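## Task

Scene 1: find the LC plug in the fifth column counting from the left, sixth block counting down, fourth hole counting down. It is seated but not latched; press it further in until it clicks and latches. Every other fibre is live, so none may be pulled out or released from its latch. No fibre may be kinked, including the one being pushed. The robot must not tip over and must not finish leaning.

## Robot and tools

ROBOT. TidyBot++ is a mobile base, 0.54 m long, 0.50 m wide and 0.38 m tall, on four powered casters. It carries a single seven-joint arm with a two-finger gripper. The shoulder is 0.12 m ahead of the base centre and 0.68 m above the floor. Arm segments: upper arm 0.42 m, forearm 0.31 m, wrist to hand point 0.31 m. The arm starts folded with the hand pointing down, sticking up to 0.08 m past the base front. Cameras: base_camera (fixed on the chassis, pinhole, 644x364) and wrist_camera (fisheye, 644x476, looking where the hand points).

FRAMES. Base frame: origin on the floor under the base centre, x forward, y left, z up, metres. hand_pose is the point between the finger pads in this frame; the hand's own z axis points out along the fingers and the fingers close along its y axis. The odometry frame is the base frame as it was at scene start. base_odometry gives x, y (m) and heading (rad, left positive, -3.142 to 3.142); it counts wheel turns only, so slipping looks like travel. base_tilt gives forward and right lean in degrees.

move. One action per call, plus the optional keys cameras and blocking.
- base: an object with any of translate_m (forward positive, -2 to 2 m), strafe_m (left positive, -2 to 2 m), rotate_rad (counter-clockwise from above positive, -6.3 to 6.3 rad). These are offsets from where the base last reported itself, measured along its axes at that moment; translate plus strafe drive a straight line.
- joints: absolute angles in radians by name, joint_1_rad to joint_7_rad, and gripper_pos from 0 (open, about 85 mm gap) to 1 (closed). Ranges: joint_2_rad -2.249 to 2.249, joint_4_rad -2.579 to 2.579, joint_6_rad -2.099 to 2.099; joints 1, 3, 5, 7 are unbounded but go the short way, so turn them in steps below half a turn. joint_1_rad positive turns the arm clockwise from above, opposite to heading. joint_2_rad 0 is upper arm vertical, positive leans forward. joint_4_rad 0 is a straight elbow. joint_7_rad 1.57 with the hand down opens the fingers left-right.
- target: one list of seven numbers [x, y, z, qw, qx, qy, qz], an absolute hand pose in the base frame (metres, unit quaternion), the same form as hand_pose. With target, joints may hold only gripper_pos.
- speeds: caps for this action: translate_m and strafe_m 0.05 to 0.5 m/s (for a combined drive name the speed under one key only), rotate_rad 0.1 to 1.57 rad/s.
- cameras: list of base_camera, wrist_camera or all; left out means all, [] means none.
- blocking: true (default) returns when everything is at rest; false returns in about 0.5 s while motion continues.
An action lasts at most 15 s, a base move 14 s. Unknown keys make the call invalid; out-of-range values are refused.

wait(seconds 0 to 10, cameras) lets the scene run and returns state. stop(cameras) brakes every running motion. zoom_image(camera, region [x0, y0, x1, y1] in pixels, at most 504 by 504) enlarges part of the latest image. read_manual gives only licence texts. finished_scene(scene 1 or 2) ends the scene for good; the plug must stay latched afterward.

RESULTS. Lines include pictures (camera order of images), move (done or the worst status), base_status, joint_status, hand_status, hand_pose, hand_target (where joint targets would put the hand), joint_positions, motor_effort (percent of motor maximum, peak in brackets), base_odometry, base_tilt, on_its_own, earlier move, scene_time. Status words: moving, done, off_target (rested away from target, may still push), stopped, not_followed (a check withheld the targets; see joint command not followed, pose unreachable, cause:), contact_stop and time_out (uncommanded stops). Also watch for ARM HIT, torque_fault, MOTOR HOT, OVER-TEMPERATURE FAULT and limit_stop_at_motor_heat. A refused call or an uncommanded stop cancels the remaining move, wait and finished_scene calls of that reply.

CONTROL HINTS. Hand targets usually land within about 3 cm; to correct, add (wanted minus measured hand_pose) to the last target. To hold still, resend hand_target rather than hand_pose. Tiny joint steps may not move because of friction; hand_pose itself can be 1 to 2 cm off, so trust the images. The arm has no obstacle avoidance and keeps pushing when blocked; nothing stops it hitting the base. Joints 1 to 4 turn up to 1.39 rad/s, 5 to 7 up to 1.22 rad/s.

AVOID. Tipping: do not drive or turn while the raised arm is caught on something, and avoid strong sideways pushes or reaching far out from folded near furniture; backing off or retracting straightens a lean. Torque faults (limits 104.5 N m for joints 1 to 4, 51.3 N m for 5 to 7) freeze the arm for 10 s. Long stretched holds or pushing at unreachable poses overheat motors. Slams, hard hits, very hard pushes, drops and excess gripper force all count against you. For the plugs, press gently along the socket axis, watching motor_effort and the wrist image, and never pull, bend or snag neighbouring fibres.

Each tool is called after ">>>" as name(argument=value, ...), one argument or row to a line, values as JSON.

## Session

>>> move(
)

Scene clock: 0.00 s.
base_odometry: x=+0.000 y=+0.000 heading=+0.000
base_tilt: forward=-0.4 right=-0.6
base_status: not commanded
joint_positions: joint_1_rad=+0.049 joint_2_rad=-0.393 joint_3_rad=+3.115 joint_4_rad=-2.528 joint_5_rad=+0.014 joint_6_rad=-0.894 joint_7_rad=+1.533 gripper_pos=+0.000
joint_status: not commanded
motor_effort: joint_1_rad=+0 joint_2_rad=+0 joint_3_rad=+0 joint_4_rad=+15 joint_5_rad=+0 joint_6_rad=+1 joint_7_rad=+0
hand_pose: x=+0.2579 y=-0.0065 z=+0.5929 quat_wxyz=(+0.011, +0.998, -0.027, +0.056) (m; base frame)
hand_target: x=+0.2584 y=-0.0065 z=+0.5932 quat_wxyz=(+0.011, +0.998, -0.027, +0.057) (m; base frame)
hand_status: not commanded
pictures: base_camera, wrist_camera

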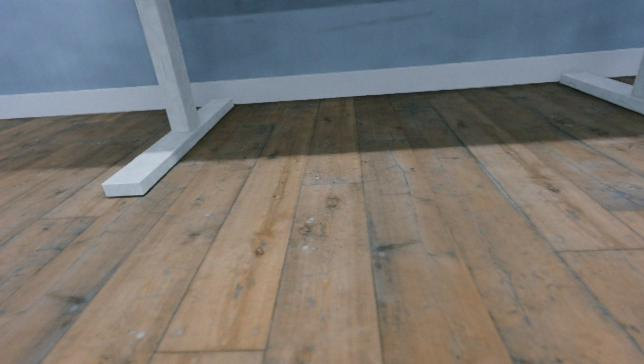

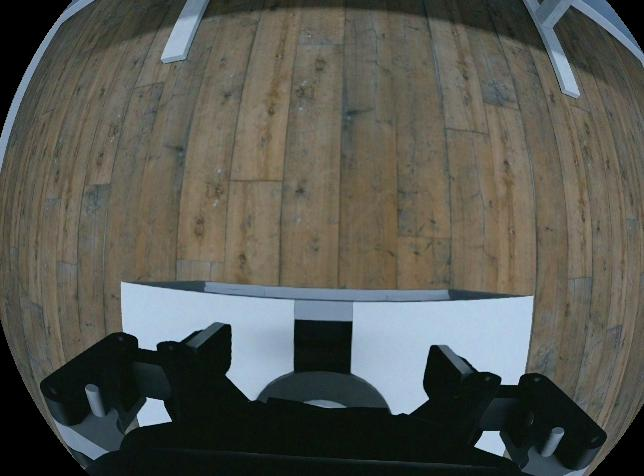

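>>> move(
  joints={"joint_1_rad": 0.0, "joint_2_rad": -0.8, "joint_3_rad": 3.14, "joint_4_rad": -2.37, "joint_5_rad": 0.0, "joint_6_rad": 0.0, "joint_7_rad": 1.57},
)

Scene clock: 3.13 s.
move: done
base_odometry: x=+0.000 y=+0.000 heading=+0.000
base_tilt: forward=-0.4 right=-0.6
base_status: not commanded
joint_positions: joint_1_rad=+0.016 joint_2_rad=-0.791 joint_3_rad=+3.127 joint_4_rad=-2.385 joint_5_rad=+0.014 joint_6_rad=-0.039 joint_7_rad=+1.533 gripper_pos=+0.000
joint_status: all done
motor_effort: joint_1_rad=+0(1) joint_2_rad=+5(7) joint_3_rad=+0(1) joint_4_rad=+22(23) joint_5_rad=+0(2) joint_6_rad=+8(8) joint_7_rad=+0(2)
hand_pose: x=+0.4446 y=+0.0019 z=+0.9510 quat_wxyz=(-0.002, +0.729, -0.008, +0.685) (m; base frame)
hand_target: x=+0.4428 y=+0.0020 z=+0.9754 quat_wxyz=(+0.000, +0.707, +0.001, +0.707) (m; base frame)
hand_status: not commanded
pictures: base_camera, wrist_camera

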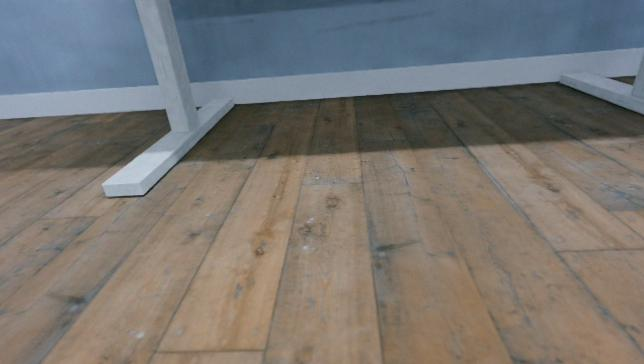

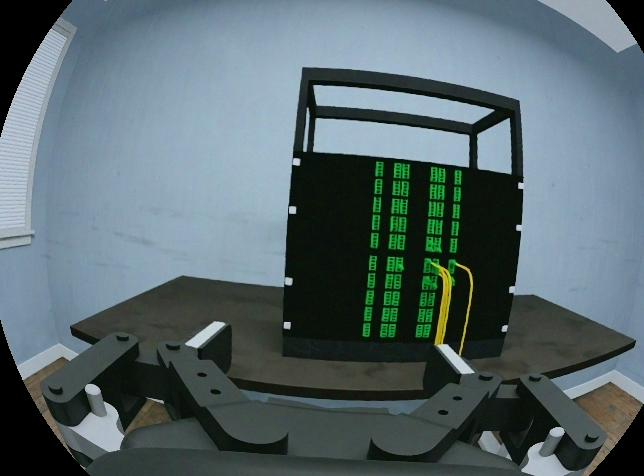

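>>> zoom_image(
  camera="wrist_camera",
  region=[350, 140, 480, 240],
)

>>> zoom_image(
  camera="wrist_camera",
  region=[350, 230, 500, 350],
)

Scaled by 3.877.

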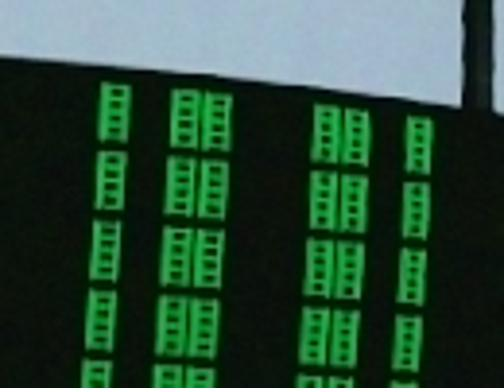

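Scaled by 3.360.

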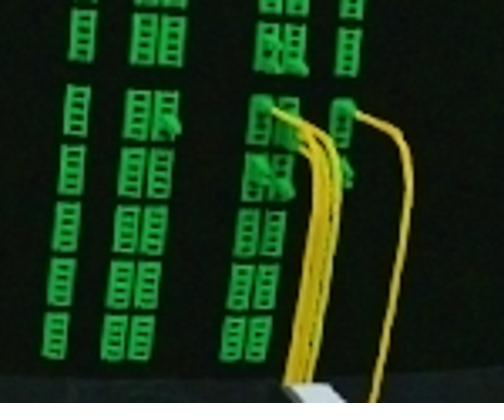

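>>> zoom_image(
  camera="wrist_camera",
  region=[260, 50, 560, 370],
)

Scaled by 1.575.

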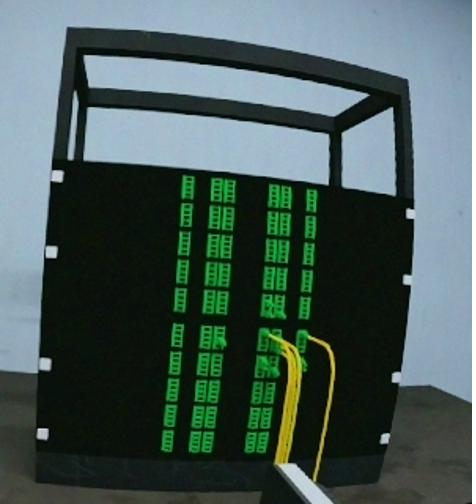

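>>> move(
  base={"strafe_m": -0.195, "translate_m": 0.12},
  joints={"joint_1_rad": 0.0, "joint_2_rad": -0.024, "joint_3_rad": 3.1416, "joint_4_rad": -2.189, "joint_5_rad": 0.0, "joint_6_rad": 0.594, "joint_7_rad": 1.571},
)

Scene clock: 12.43 s.
move: done
base_odometry: x=+0.120 y=-0.195 heading=+0.000
base_tilt: forward=-0.4 right=-0.7
base_status: done
joint_positions: joint_1_rad=+0.014 joint_2_rad=-0.035 joint_3_rad=+3.137 joint_4_rad=-2.209 joint_5_rad=+0.014 joint_6_rad=+0.556 joint_7_rad=+1.533 gripper_pos=+0.000
joint_status: all done
motor_effort: joint_1_rad=+0(1) joint_2_rad=-17(18) joint_3_rad=-1(2) joint_4_rad=+19(23) joint_5_rad=+1(2) joint_6_rad=+8(9) joint_7_rad=+0(2)
hand_pose: x=+0.6742 y=-0.0012 z=+0.9093 quat_wxyz=(-0.008, +0.724, -0.010, +0.690) (m; base frame)
hand_target: x=+0.6807 y=+0.0014 z=+0.9264 quat_wxyz=(+0.000, +0.707, +0.000, +0.707) (m; base frame)
hand_status: not commanded
pictures: base_camera, wrist_camera

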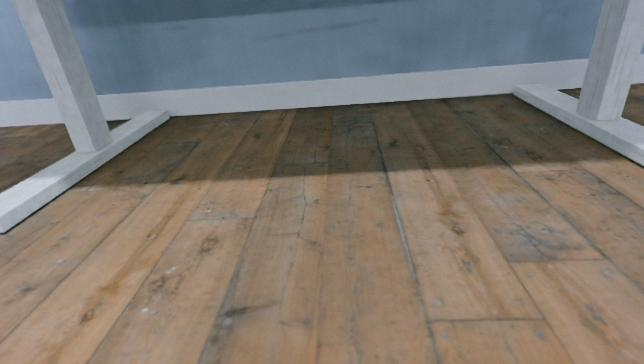

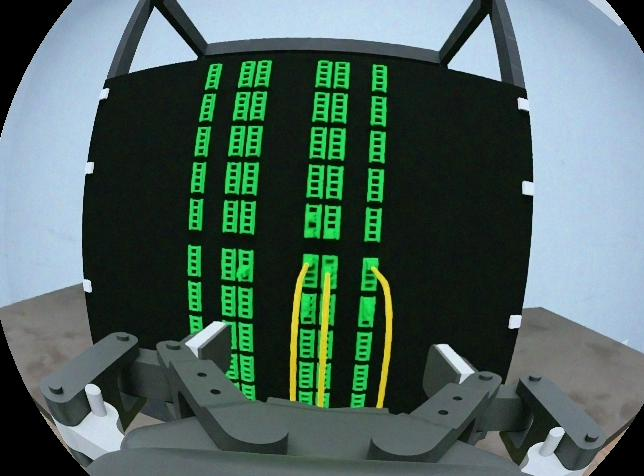

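>>> zoom_image(
  camera="wrist_camera",
  region=[280, 180, 400, 300],
)

>>> zoom_image(
  camera="wrist_camera",
  region=[295, 245, 345, 295],
)

Scaled by 4.200.

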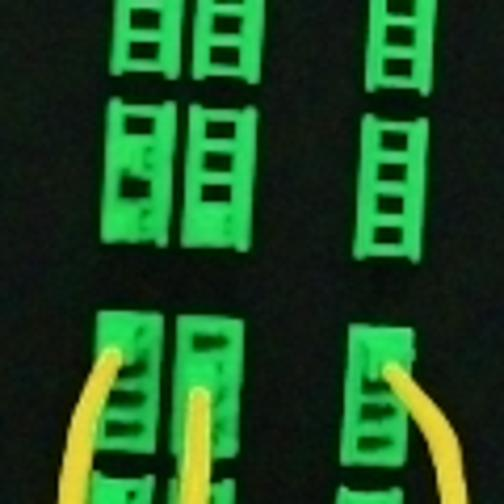

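Scaled by 10.080.

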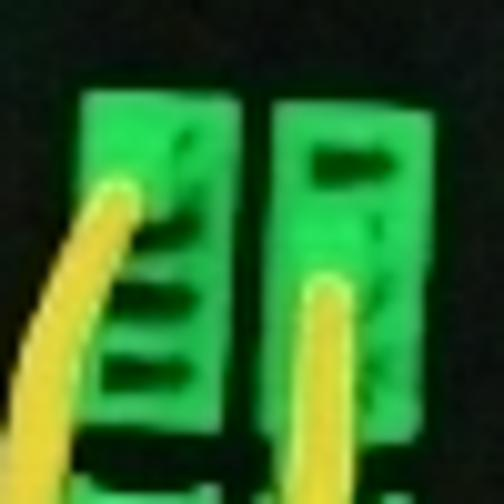

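>>> move(
  base={"strafe_m": 0.395, "translate_m": 0.08, "rotate_rad": -0.5},
  joints={"gripper_pos": 1.0},
  cameras=["wrist_camera"],
)

Scene clock: 17.33 s.
move: done
base_odometry: x=+0.200 y=+0.200 heading=-0.501
base_tilt: forward=-0.5 right=-0.6
base_status: done
joint_positions: joint_1_rad=+0.004 joint_2_rad=-0.034 joint_3_rad=+3.141 joint_4_rad=-2.207 joint_5_rad=+0.014 joint_6_rad=+0.559 joint_7_rad=+1.533 gripper_pos=+0.999
joint_status: all done
motor_effort: joint_1_rad=+0(3) joint_2_rad=-17(18) joint_3_rad=+0(4) joint_4_rad=+20(20) joint_5_rad=+0(1) joint_6_rad=+8(9) joint_7_rad=+0(1)
hand_pose: x=+0.6748 y=+0.0016 z=+0.9110 quat_wxyz=(-0.010, +0.722, -0.008, +0.692) (m; base frame)
hand_target: x=+0.6807 y=+0.0014 z=+0.9264 quat_wxyz=(+0.000, +0.707, +0.000, +0.707) (m; base frame)
hand_status: not commanded
pictures: wrist_camera

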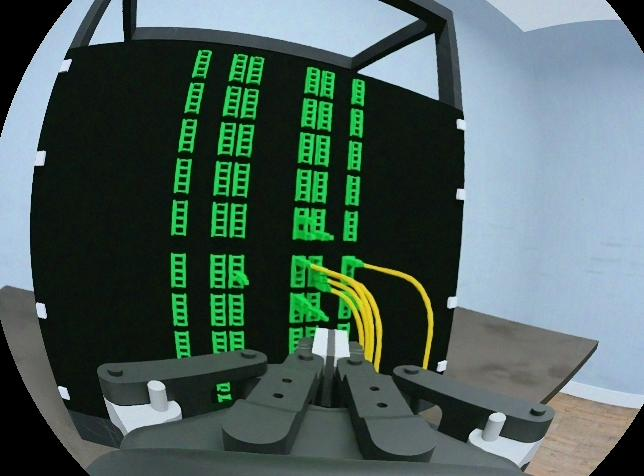

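>>> zoom_image(
  camera="wrist_camera",
  region=[280, 240, 380, 330],
)

>>> zoom_image(
  camera="wrist_camera",
  region=[290, 250, 350, 300],
)

Scaled by 5.040.

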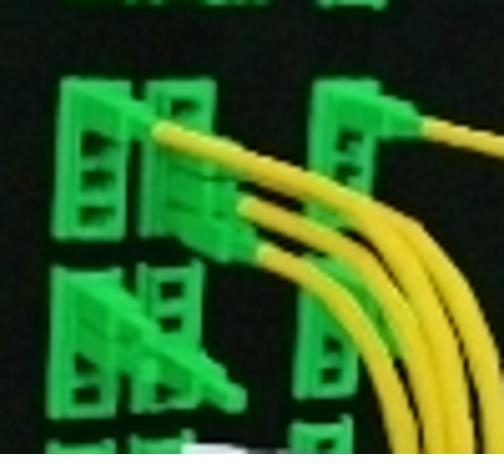

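Scaled by 8.400.

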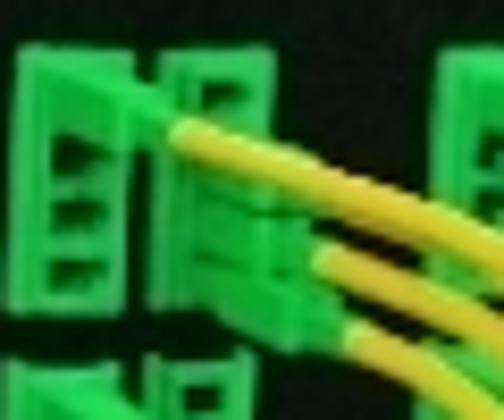

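>>> move(
  target=[0.706, 0.088, 0.93, 0.209, 0.6755, -0.209, 0.6755],
  cameras=["wrist_camera"],
)

Scene clock: 23.73 s.
move: off_target
base_odometry: x=+0.200 y=+0.200 heading=-0.501
base_tilt: forward=-0.4 right=-0.6
base_status: not commanded
joint_positions: joint_1_rad=-0.683 joint_2_rad=+0.339 joint_3_rad=+3.159 joint_4_rad=-1.728 joint_5_rad=-1.356 joint_6_rad=+1.259 joint_7_rad=+2.590 gripper_pos=+0.999
joint_status: not commanded
motor_effort: joint_1_rad=+0(1) joint_2_rad=-28(29) joint_3_rad=+1(2) joint_4_rad=+16(20) joint_5_rad=+7(7) joint_6_rad=+4(9) joint_7_rad=+0(1)
hand_pose: x=+0.7137 y=+0.1022 z=+0.9410 quat_wxyz=(+0.184, +0.668, -0.186, +0.696) (m; base frame)
hand_target: x=+0.7060 y=+0.0880 z=+0.9300 quat_wxyz=(+0.209, +0.676, -0.209, +0.676) (m; base frame)
hand_status: off_target (0.020 m and 4.7 deg from the pose sent, 0.094 m and 34.7 deg at the start)
pictures: wrist_camera

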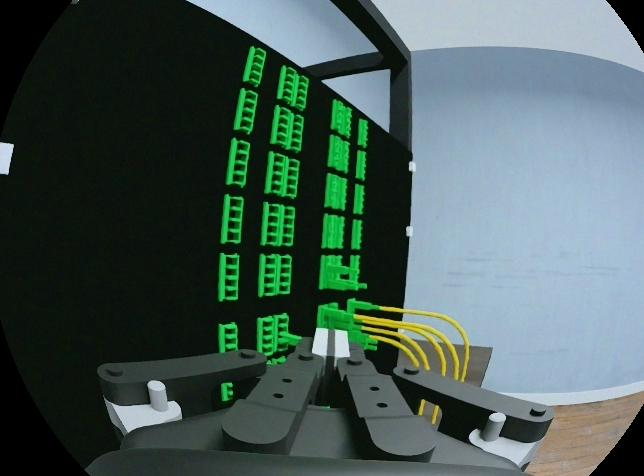

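>>> zoom_image(
  camera="wrist_camera",
  region=[310, 250, 490, 430],
)

>>> zoom_image(
  camera="wrist_camera",
  region=[310, 285, 390, 355],
)

Scaled by 2.800.

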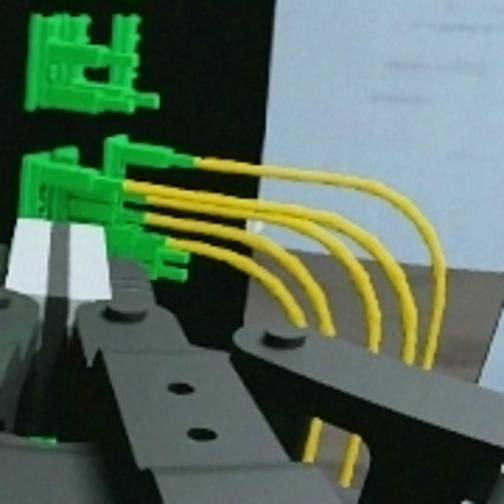

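Scaled by 6.300.

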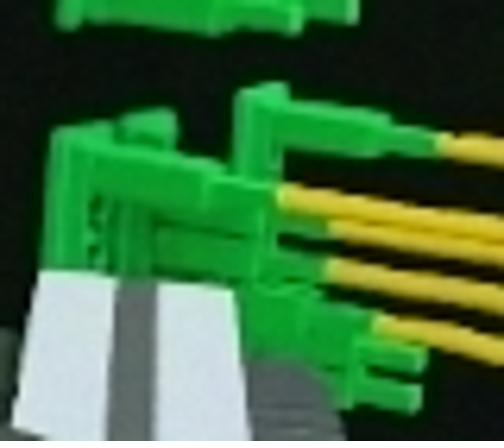

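>>> move(
  base={"strafe_m": -0.4477, "translate_m": 0.04, "rotate_rad": 0.526},
  joints={"joint_1_rad": -0.005, "joint_2_rad": 0.017, "joint_3_rad": 3.145, "joint_4_rad": -2.207, "joint_5_rad": -0.014, "joint_6_rad": 0.70, "joint_7_rad": 1.609, "gripper_pos": 0.9},
  cameras=["wrist_camera"],
)

Scene clock: 32.93 s.
move: done
base_odometry: x=+0.020 y=-0.212 heading=+0.026
base_tilt: forward=-0.4 right=-0.5
base_status: done
joint_positions: joint_1_rad=-0.011 joint_2_rad=+0.025 joint_3_rad=+3.151 joint_4_rad=-2.192 joint_5_rad=-0.085 joint_6_rad=+0.744 joint_7_rad=+1.652 gripper_pos=+0.900
joint_status: all done
motor_effort: joint_1_rad=+0(3) joint_2_rad=-19(30) joint_3_rad=-1(3) joint_4_rad=+19(21) joint_5_rad=+1(7) joint_6_rad=+8(9) joint_7_rad=+0(3)
hand_pose: x=+0.6902 y=-0.0155 z=+0.9429 quat_wxyz=(+0.026, +0.672, -0.014, +0.740) (m; base frame)
hand_target: x=+0.6868 y=-0.0005 z=+0.9260 quat_wxyz=(+0.012, +0.690, +0.007, +0.723) (m; base frame)
hand_status: not commanded
pictures: wrist_camera

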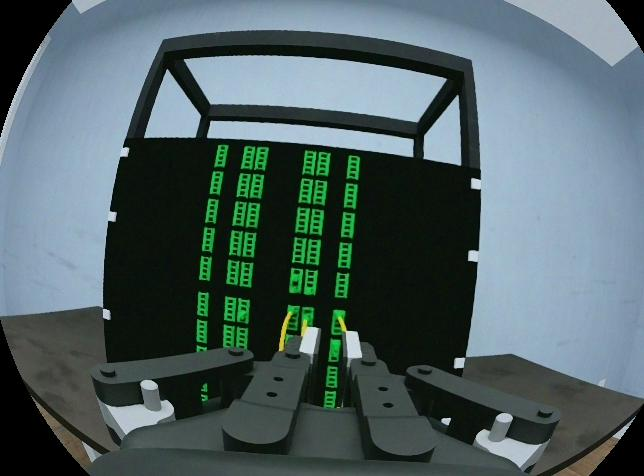

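>>> move(
  base={"translate_m": 0.1},
  joints={"joint_1_rad": 0.006, "joint_2_rad": -0.002, "joint_3_rad": 3.136, "joint_4_rad": -2.242, "joint_5_rad": 0.071, "joint_6_rad": 0.618, "joint_7_rad": 1.528},
  cameras=["wrist_camera"],
)

Scene clock: 34.57 s.
move: done
base_odometry: x=+0.120 y=-0.210 heading=+0.025
base_tilt: forward=-0.4 right=-0.6
base_status: done
joint_positions: joint_1_rad=-0.005 joint_2_rad=+0.003 joint_3_rad=+3.145 joint_4_rad=-2.234 joint_5_rad=+0.007 joint_6_rad=+0.656 joint_7_rad=+1.564 gripper_pos=+0.900
joint_status: all done
motor_effort: joint_1_rad=+0(2) joint_2_rad=-18(20) joint_3_rad=-1(2) joint_4_rad=+19(22) joint_5_rad=+0(2) joint_6_rad=+8(10) joint_7_rad=+0(1)
hand_pose: x=+0.6789 y=+0.0035 z=+0.9049 quat_wxyz=(-0.003, +0.711, +0.001, +0.703) (m; base frame)
hand_target: x=+0.6752 y=+0.0139 z=+0.8912 quat_wxyz=(-0.010, +0.725, +0.019, +0.688) (m; base frame)
hand_status: not commanded
pictures: wrist_camera

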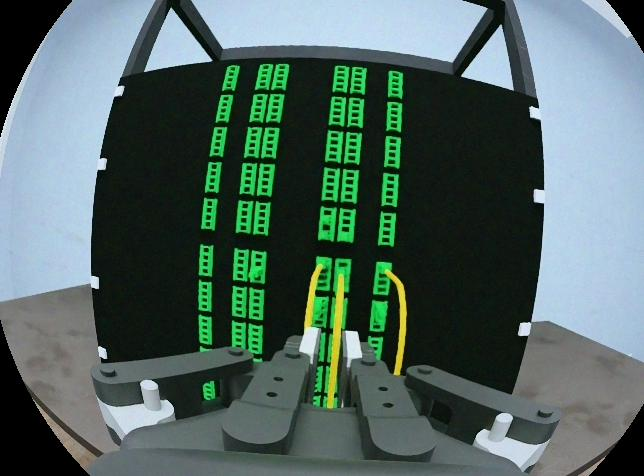

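>>> zoom_image(
  camera="wrist_camera",
  region=[290, 250, 390, 350],
)

>>> zoom_image(
  camera="wrist_camera",
  region=[315, 250, 365, 300],
)

Scaled by 5.040.

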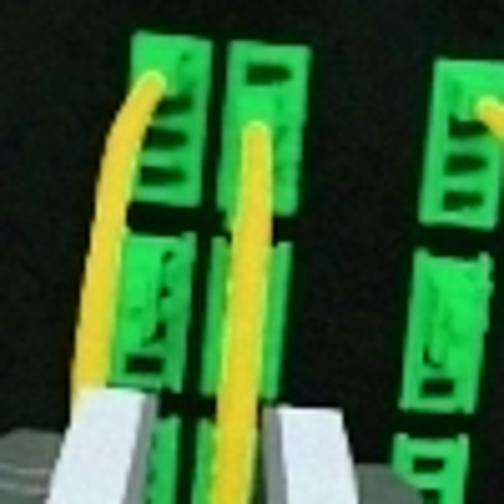

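Scaled by 10.080.

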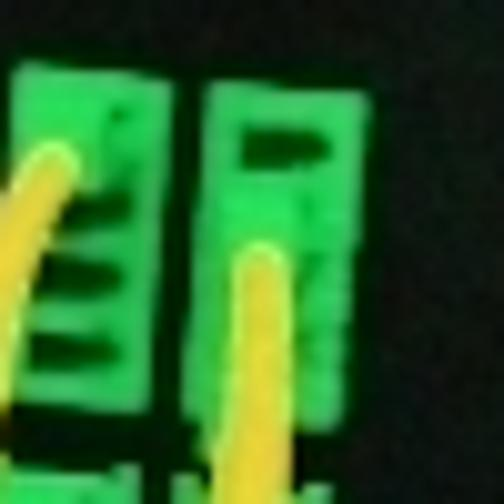

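>>> move(
  base={"translate_m": 0.02},
  joints={"joint_1_rad": 0.012, "joint_2_rad": -0.012, "joint_4_rad": -2.228, "joint_6_rad": 0.610, "gripper_pos": 0.93},
  speeds={"translate_m": 0.1},
  cameras=["wrist_camera"],
)

>>> zoom_image(
  camera="wrist_camera",
  region=[290, 250, 390, 350],
)

Scene clock: 39.43 s.
move: done
base_odometry: x=+0.140 y=-0.209 heading=+0.025
base_tilt: forward=-0.3 right=-0.6
base_status: done
joint_positions: joint_1_rad=-0.001 joint_2_rad=-0.007 joint_3_rad=+3.145 joint_4_rad=-2.233 joint_5_rad=+0.007 joint_6_rad=+0.649 joint_7_rad=+1.564 gripper_pos=+0.930
joint_status: all done
motor_effort: joint_1_rad=+0(1) joint_2_rad=-18(20) joint_3_rad=-1(1) joint_4_rad=+18(19) joint_5_rad=+0(1) joint_6_rad=+8(9) joint_7_rad=+0(0)
hand_pose: x=+0.6765 y=+0.0015 z=+0.9089 quat_wxyz=(-0.001, +0.709, +0.000, +0.705) (m; base frame)
hand_target: x=+0.6759 y=+0.0105 z=+0.9022 quat_wxyz=(-0.007, +0.720, +0.017, +0.694) (m; base frame)
hand_status: not commanded
pictures: wrist_camera

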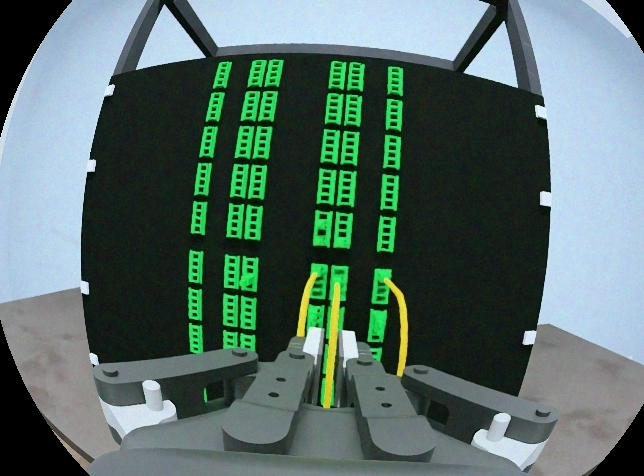

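Scaled by 5.040.

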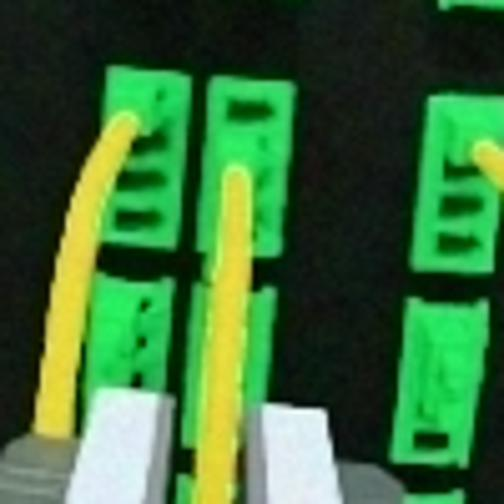

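>>> move(
  base={"translate_m": 0.03},
  joints={"joint_2_rad": -0.014, "joint_4_rad": -2.208, "joint_6_rad": 0.603},
  speeds={"translate_m": 0.08},
  cameras=["wrist_camera"],
)

>>> zoom_image(
  camera="wrist_camera",
  region=[280, 260, 380, 360],
)

Scene clock: 42.07 s.
move: done
base_odometry: x=+0.171 y=-0.209 heading=+0.025
base_tilt: forward=-0.4 right=-0.6
base_status: done
joint_positions: joint_1_rad=-0.001 joint_2_rad=-0.010 joint_3_rad=+3.145 joint_4_rad=-2.221 joint_5_rad=+0.007 joint_6_rad=+0.642 joint_7_rad=+1.564 gripper_pos=+0.930
joint_status: all done
motor_effort: joint_1_rad=-1(1) joint_2_rad=-18(20) joint_3_rad=-1(1) joint_4_rad=+19(21) joint_5_rad=+0(1) joint_6_rad=+8(9) joint_7_rad=+0(0)
hand_pose: x=+0.6781 y=+0.0015 z=+0.9155 quat_wxyz=(-0.001, +0.706, +0.000, +0.708) (m; base frame)
hand_target: x=+0.6793 y=+0.0103 z=+0.9124 quat_wxyz=(-0.007, +0.714, +0.017, +0.699) (m; base frame)
hand_status: not commanded
pictures: wrist_camera

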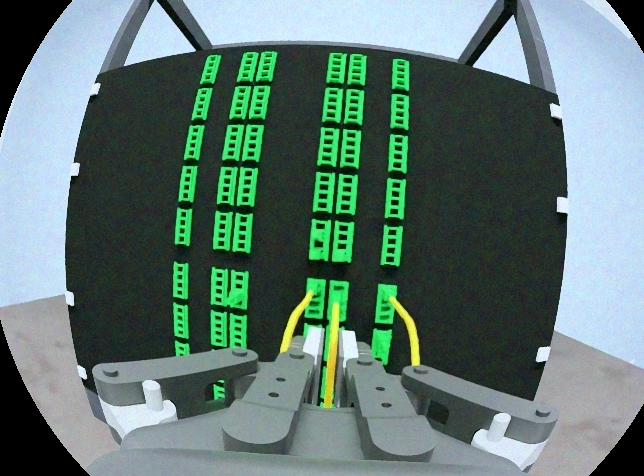

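Scaled by 5.040.

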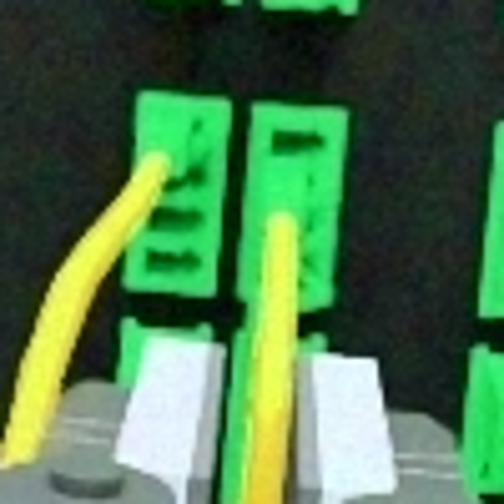

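>>> move(
  base={"translate_m": 0.025},
  joints={"joint_2_rad": -0.019, "joint_4_rad": -2.200, "joint_6_rad": 0.596},
  speeds={"translate_m": 0.06},
  cameras=["wrist_camera"],
)

>>> zoom_image(
  camera="wrist_camera",
  region=[280, 280, 380, 380],
)

Scene clock: 55.57 s.
move: done
base_odometry: x=+0.196 y=-0.208 heading=+0.025
base_tilt: forward=-0.4 right=-0.6
base_status: done
joint_positions: joint_1_rad=-0.001 joint_2_rad=-0.015 joint_3_rad=+3.145 joint_4_rad=-2.217 joint_5_rad=+0.007 joint_6_rad=+0.635 joint_7_rad=+1.564 gripper_pos=+0.930
joint_status: all done
motor_effort: joint_1_rad=+0(1) joint_2_rad=-18(20) joint_3_rad=+0(1) joint_4_rad=+19(22) joint_5_rad=+0(1) joint_6_rad=+8(10) joint_7_rad=+0(0)
hand_pose: x=+0.6778 y=+0.0015 z=+0.9188 quat_wxyz=(-0.001, +0.705, +0.000, +0.709) (m; base frame)
hand_target: x=+0.6796 y=+0.0102 z=+0.9175 quat_wxyz=(-0.006, +0.712, +0.017, +0.702) (m; base frame)
hand_status: not commanded
pictures: wrist_camera

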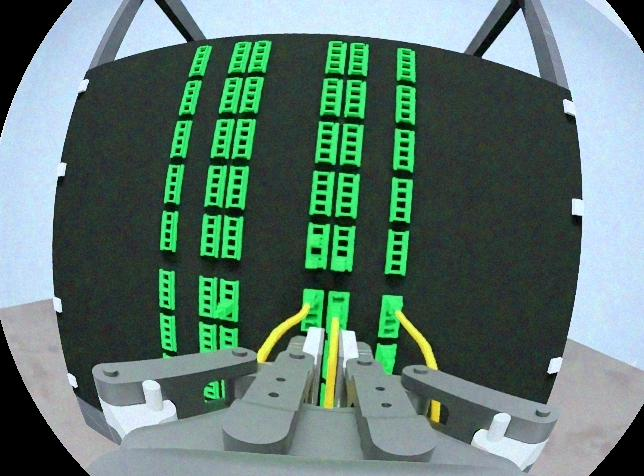

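Scaled by 5.040.

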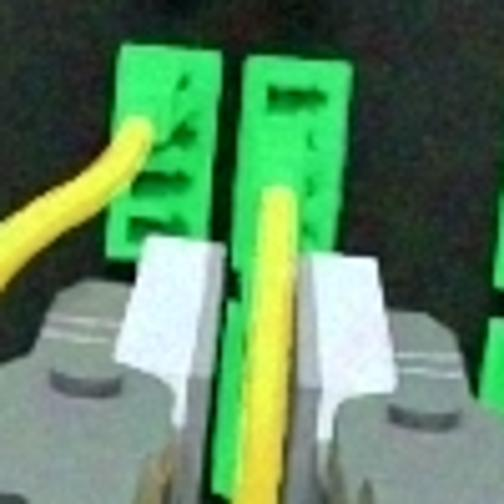

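>>> move(
  base={"translate_m": 0.013},
  joints={"joint_1_rad": 0.0148},
  speeds={"translate_m": 0.05},
  cameras=["wrist_camera"],
)

>>> zoom_image(
  camera="wrist_camera",
  region=[300, 300, 370, 370],
)

Scene clock: 57.97 s.
move: done
base_odometry: x=+0.209 y=-0.208 heading=+0.025
base_tilt: forward=-0.4 right=-0.6
base_status: done
joint_positions: joint_1_rad=+0.000 joint_2_rad=-0.016 joint_3_rad=+3.145 joint_4_rad=-2.216 joint_5_rad=+0.007 joint_6_rad=+0.635 joint_7_rad=+1.564 gripper_pos=+0.930
joint_status: all done
motor_effort: joint_1_rad=+0(1) joint_2_rad=-18(20) joint_3_rad=-1(1) joint_4_rad=+20(20) joint_5_rad=+0(1) joint_6_rad=+9(9) joint_7_rad=+0(0)
hand_pose: x=+0.6777 y=+0.0006 z=+0.9190 quat_wxyz=(-0.001, +0.705, +0.000, +0.709) (m; base frame)
hand_target: x=+0.6797 y=+0.0086 z=+0.9175 quat_wxyz=(-0.005, +0.712, +0.016, +0.702) (m; base frame)
hand_status: not commanded
pictures: wrist_camera

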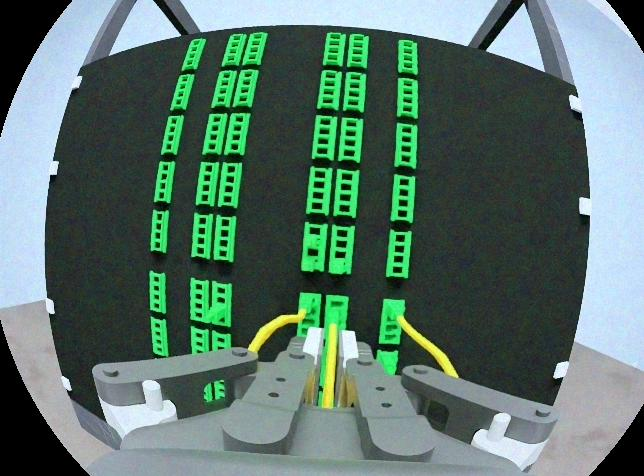

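Scaled by 7.200.

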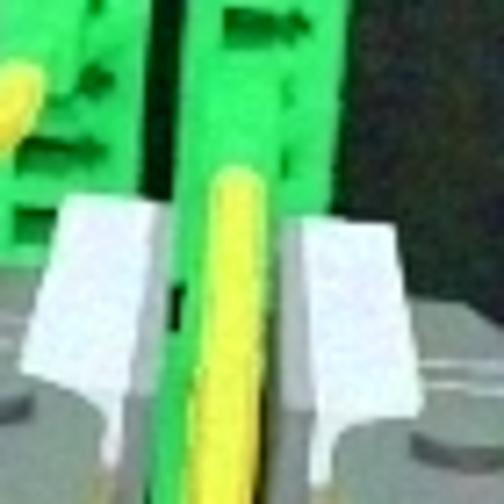

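>>> move(
  base={"translate_m": 0.002},
  joints={"joint_1_rad": 0.0172},
  speeds={"translate_m": 0.05},
  cameras=["wrist_camera"],
)

>>> zoom_image(
  camera="wrist_camera",
  region=[300, 300, 370, 370],
)

Scene clock: 59.60 s.
move: done
base_odometry: x=+0.211 y=-0.208 heading=+0.025
base_tilt: forward=-0.4 right=-0.6
base_status: done
joint_positions: joint_1_rad=+0.002 joint_2_rad=-0.016 joint_3_rad=+3.145 joint_4_rad=-2.216 joint_5_rad=+0.007 joint_6_rad=+0.635 joint_7_rad=+1.564 gripper_pos=+0.930
joint_status: all done
motor_effort: joint_1_rad=+0(0) joint_2_rad=-18(20) joint_3_rad=+0(1) joint_4_rad=+19(20) joint_5_rad=+0(1) joint_6_rad=+9(9) joint_7_rad=+0(1)
hand_pose: x=+0.6776 y=-0.0002 z=+0.9191 quat_wxyz=(+0.000, +0.705, -0.001, +0.709) (m; base frame)
hand_target: x=+0.6797 y=+0.0073 z=+0.9175 quat_wxyz=(-0.004, +0.712, +0.016, +0.702) (m; base frame)
hand_status: not commanded
pictures: wrist_camera

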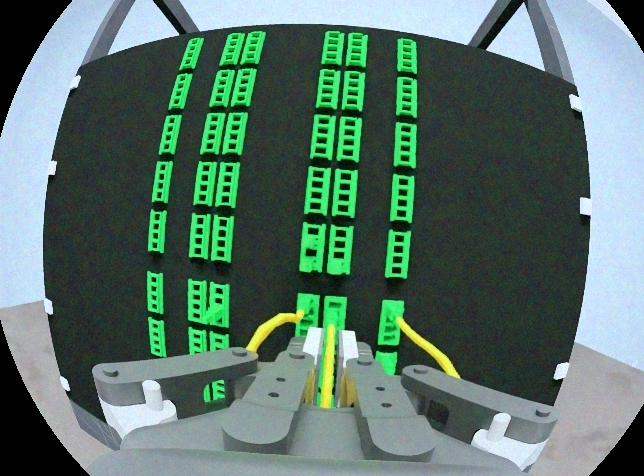

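Scaled by 7.200.

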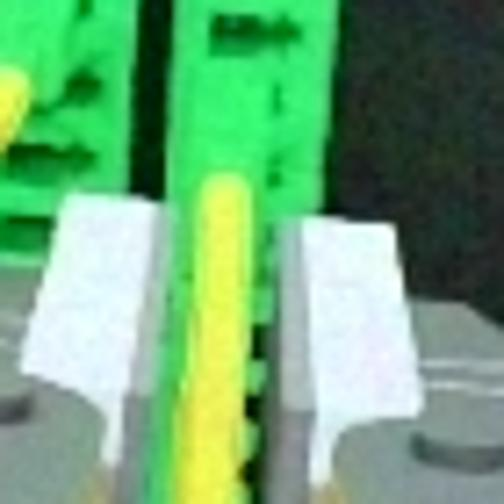

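>>> move(
  joints={"gripper_pos": 0.955},
  cameras=["wrist_camera"],
)

>>> zoom_image(
  camera="wrist_camera",
  region=[300, 300, 370, 370],
)

Scene clock: 60.40 s.
move: done
base_odometry: x=+0.211 y=-0.208 heading=+0.025
base_tilt: forward=-0.4 right=-0.6
base_status: not commanded
joint_positions: joint_1_rad=+0.002 joint_2_rad=-0.016 joint_3_rad=+3.145 joint_4_rad=-2.216 joint_5_rad=+0.007 joint_6_rad=+0.635 joint_7_rad=+1.564 gripper_pos=+0.955
joint_status: all done
motor_effort: joint_1_rad=+0(0) joint_2_rad=-17(18) joint_3_rad=+0(1) joint_4_rad=+20(20) joint_5_rad=-1(1) joint_6_rad=+8(9) joint_7_rad=+0(0)
hand_pose: x=+0.6776 y=-0.0002 z=+0.9191 quat_wxyz=(+0.000, +0.705, -0.001, +0.709) (m; base frame)
hand_target: x=+0.6797 y=+0.0073 z=+0.9175 quat_wxyz=(-0.004, +0.712, +0.016, +0.702) (m; base frame)
hand_status: not commanded
pictures: wrist_camera

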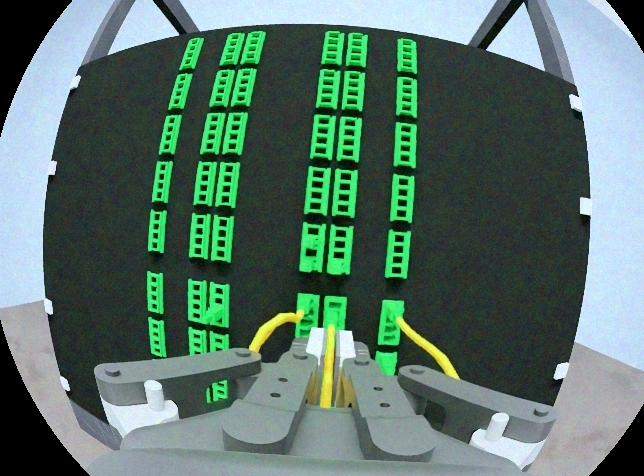

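Scaled by 7.200.

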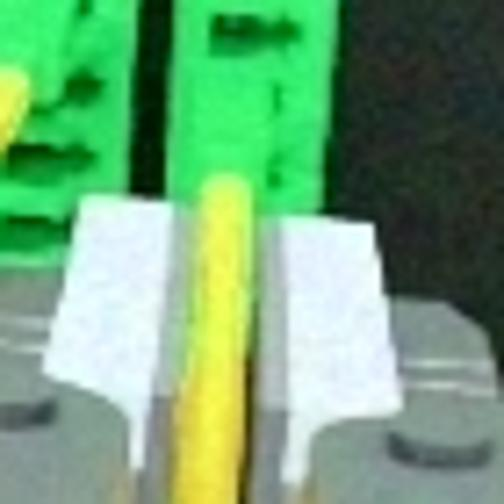

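>>> move(
  joints={"gripper_pos": 0.962},
  cameras=["wrist_camera"],
)

>>> zoom_image(
  camera="wrist_camera",
  region=[310, 310, 350, 350],
)

Scene clock: 61.17 s.
move: done
base_odometry: x=+0.211 y=-0.208 heading=+0.025
base_tilt: forward=-0.4 right=-0.6
base_status: not commanded
joint_positions: joint_1_rad=+0.002 joint_2_rad=-0.016 joint_3_rad=+3.145 joint_4_rad=-2.216 joint_5_rad=+0.007 joint_6_rad=+0.635 joint_7_rad=+1.564 gripper_pos=+0.962
joint_status: all done
motor_effort: joint_1_rad=+0(0) joint_2_rad=-17(18) joint_3_rad=-1(1) joint_4_rad=+20(20) joint_5_rad=+0(1) joint_6_rad=+8(9) joint_7_rad=+0(0)
hand_pose: x=+0.6776 y=-0.0002 z=+0.9191 quat_wxyz=(+0.000, +0.705, -0.001, +0.709) (m; base frame)
hand_target: x=+0.6797 y=+0.0073 z=+0.9175 quat_wxyz=(-0.004, +0.712, +0.016, +0.702) (m; base frame)
hand_status: not commanded
pictures: wrist_camera

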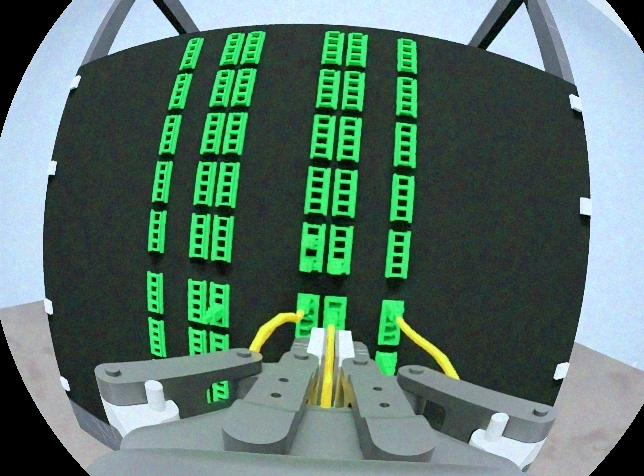

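Scaled by 12.600.

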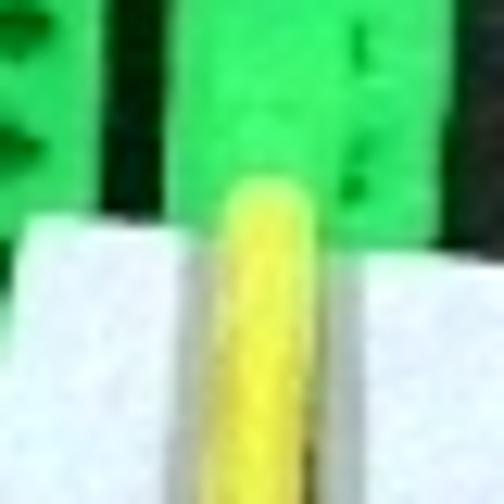

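>>> move(
  base={"translate_m": 0.005},
  speeds={"translate_m": 0.05},
  cameras=["wrist_camera"],
)

>>> zoom_image(
  camera="wrist_camera",
  region=[300, 300, 370, 370],
)

Scene clock: 62.23 s.
move: done
base_odometry: x=+0.216 y=-0.208 heading=+0.025
base_tilt: forward=-0.4 right=-0.6
base_status: done
joint_positions: joint_1_rad=+0.002 joint_2_rad=-0.017 joint_3_rad=+3.145 joint_4_rad=-2.216 joint_5_rad=+0.007 joint_6_rad=+0.634 joint_7_rad=+1.564 gripper_pos=+0.962
joint_status: not commanded
motor_effort: joint_1_rad=+0(0) joint_2_rad=-18(21) joint_3_rad=-1(1) joint_4_rad=+20(21) joint_5_rad=-1(1) joint_6_rad=+8(9) joint_7_rad=+0(1)
hand_pose: x=+0.6775 y=-0.0002 z=+0.9192 quat_wxyz=(+0.000, +0.705, -0.001, +0.709) (m; base frame)
hand_target: x=+0.6797 y=+0.0073 z=+0.9175 quat_wxyz=(-0.004, +0.712, +0.016, +0.702) (m; base frame)
hand_status: not commanded
pictures: wrist_camera

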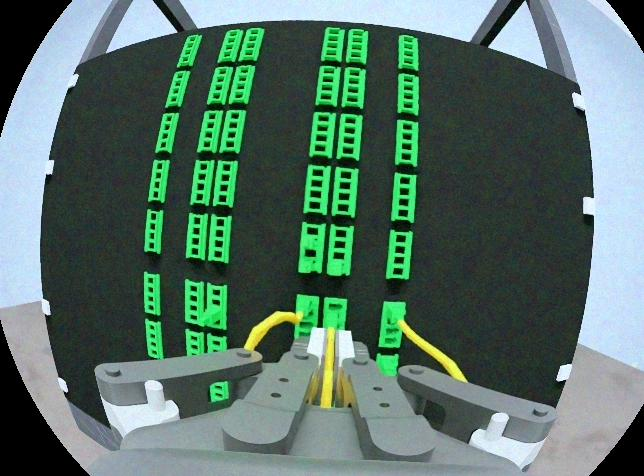

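Scaled by 7.200.

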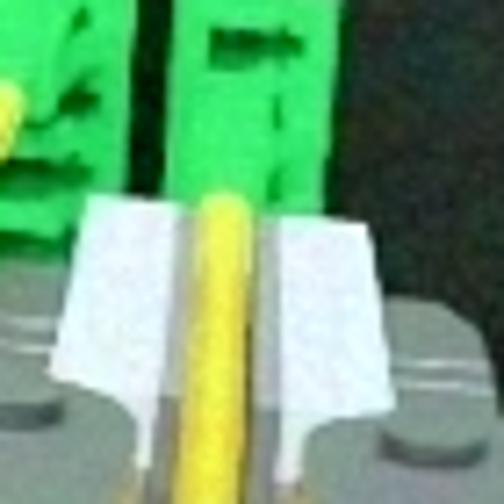

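>>> zoom_image(
  camera="wrist_camera",
  region=[230, 290, 330, 370],
)

>>> zoom_image(
  camera="wrist_camera",
  region=[370, 290, 480, 420],
)

Scaled by 5.040.

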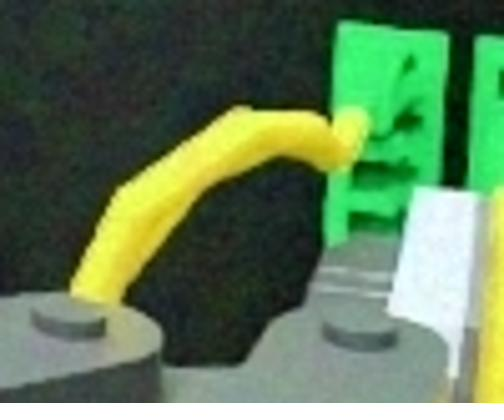

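Scaled by 3.877.

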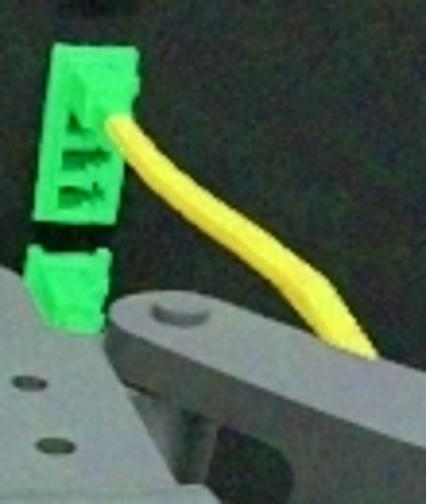

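>>> move(
  base={"translate_m": 0.004},
  speeds={"translate_m": 0.05},
  cameras=["wrist_camera"],
)

>>> zoom_image(
  camera="wrist_camera",
  region=[230, 290, 370, 400],
)

Scene clock: 66.40 s.
move: done
base_odometry: x=+0.220 y=-0.208 heading=+0.025
base_tilt: forward=-0.4 right=-0.6
base_status: done
joint_positions: joint_1_rad=+0.002 joint_2_rad=-0.017 joint_3_rad=+3.145 joint_4_rad=-2.215 joint_5_rad=+0.007 joint_6_rad=+0.634 joint_7_rad=+1.564 gripper_pos=+0.962
joint_status: not commanded
motor_effort: joint_1_rad=+0(1) joint_2_rad=-17(21) joint_3_rad=-1(1) joint_4_rad=+19(21) joint_5_rad=-1(1) joint_6_rad=+8(9) joint_7_rad=+0(1)
hand_pose: x=+0.6778 y=-0.0004 z=+0.9202 quat_wxyz=(+0.000, +0.705, -0.001, +0.710) (m; base frame)
hand_target: x=+0.6797 y=+0.0073 z=+0.9175 quat_wxyz=(-0.004, +0.712, +0.016, +0.702) (m; base frame)
hand_status: not commanded
pictures: wrist_camera

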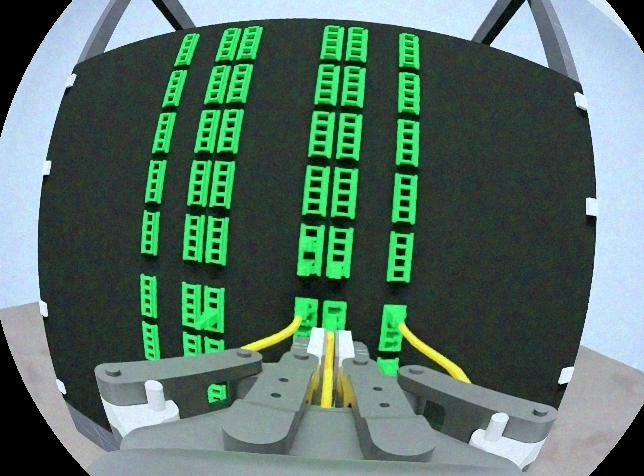

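Scaled by 3.600.

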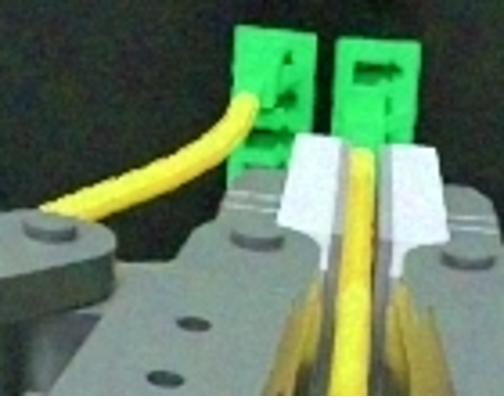

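>>> move(
  base={"translate_m": 0.003},
  speeds={"translate_m": 0.05},
  cameras=["wrist_camera"],
)

>>> zoom_image(
  camera="wrist_camera",
  region=[290, 290, 370, 370],
)

Scene clock: 67.70 s.
move: done
base_odometry: x=+0.223 y=-0.208 heading=+0.025
base_tilt: forward=-0.4 right=-0.5
base_status: done
joint_positions: joint_1_rad=+0.002 joint_2_rad=-0.017 joint_3_rad=+3.145 joint_4_rad=-2.215 joint_5_rad=+0.007 joint_6_rad=+0.634 joint_7_rad=+1.564 gripper_pos=+0.962
joint_status: not commanded
motor_effort: joint_1_rad=+0(0) joint_2_rad=-18(20) joint_3_rad=-1(1) joint_4_rad=+19(20) joint_5_rad=+0(1) joint_6_rad=+8(9) joint_7_rad=+0(1)
hand_pose: x=+0.6777 y=-0.0004 z=+0.9204 quat_wxyz=(+0.000, +0.705, -0.001, +0.710) (m; base frame)
hand_target: x=+0.6797 y=+0.0073 z=+0.9175 quat_wxyz=(-0.004, +0.712, +0.016, +0.702) (m; base frame)
hand_status: not commanded
pictures: wrist_camera

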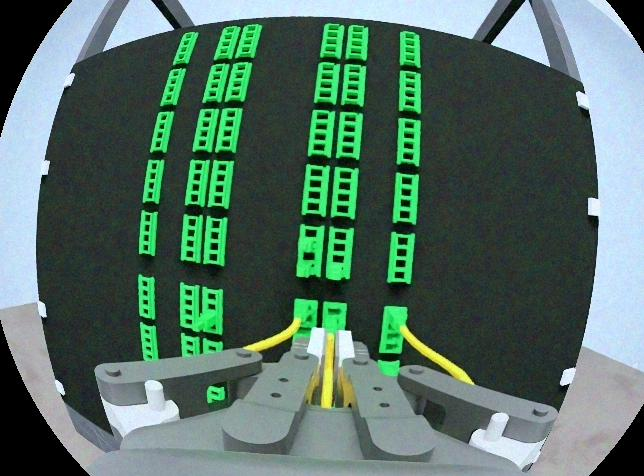

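Scaled by 6.300.

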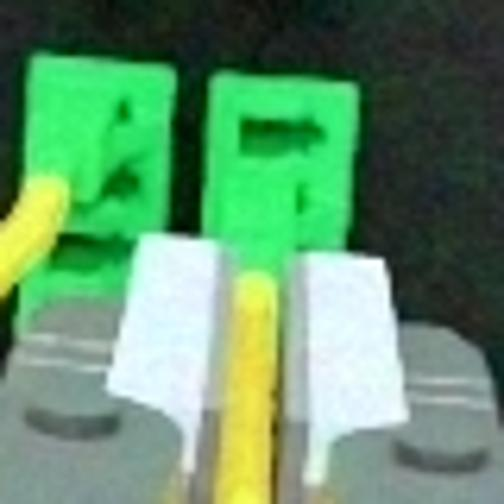

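>>> move(
  base={"translate_m": 0.003},
  speeds={"translate_m": 0.05},
  cameras=["wrist_camera"],
)

>>> zoom_image(
  camera="wrist_camera",
  region=[290, 290, 370, 370],
)

Scene clock: 72.80 s.
move: done
base_odometry: x=+0.226 y=-0.208 heading=+0.025
base_tilt: forward=-0.4 right=-0.5
base_status: done
joint_positions: joint_1_rad=+0.002 joint_2_rad=-0.018 joint_3_rad=+3.145 joint_4_rad=-2.215 joint_5_rad=+0.007 joint_6_rad=+0.634 joint_7_rad=+1.564 gripper_pos=+0.962
joint_status: not commanded
motor_effort: joint_1_rad=+0(0) joint_2_rad=-17(21) joint_3_rad=+0(1) joint_4_rad=+19(20) joint_5_rad=-1(1) joint_6_rad=+8(9) joint_7_rad=+0(1)
hand_pose: x=+0.6777 y=-0.0004 z=+0.9205 quat_wxyz=(+0.000, +0.705, -0.001, +0.710) (m; base frame)
hand_target: x=+0.6797 y=+0.0073 z=+0.9175 quat_wxyz=(-0.004, +0.712, +0.016, +0.702) (m; base frame)
hand_status: not commanded
pictures: wrist_camera

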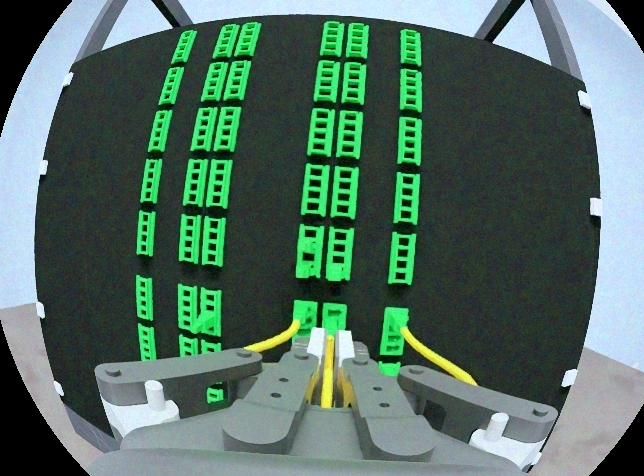

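Scaled by 6.300.

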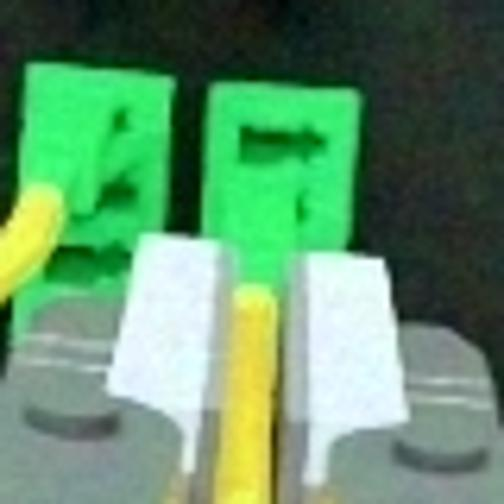

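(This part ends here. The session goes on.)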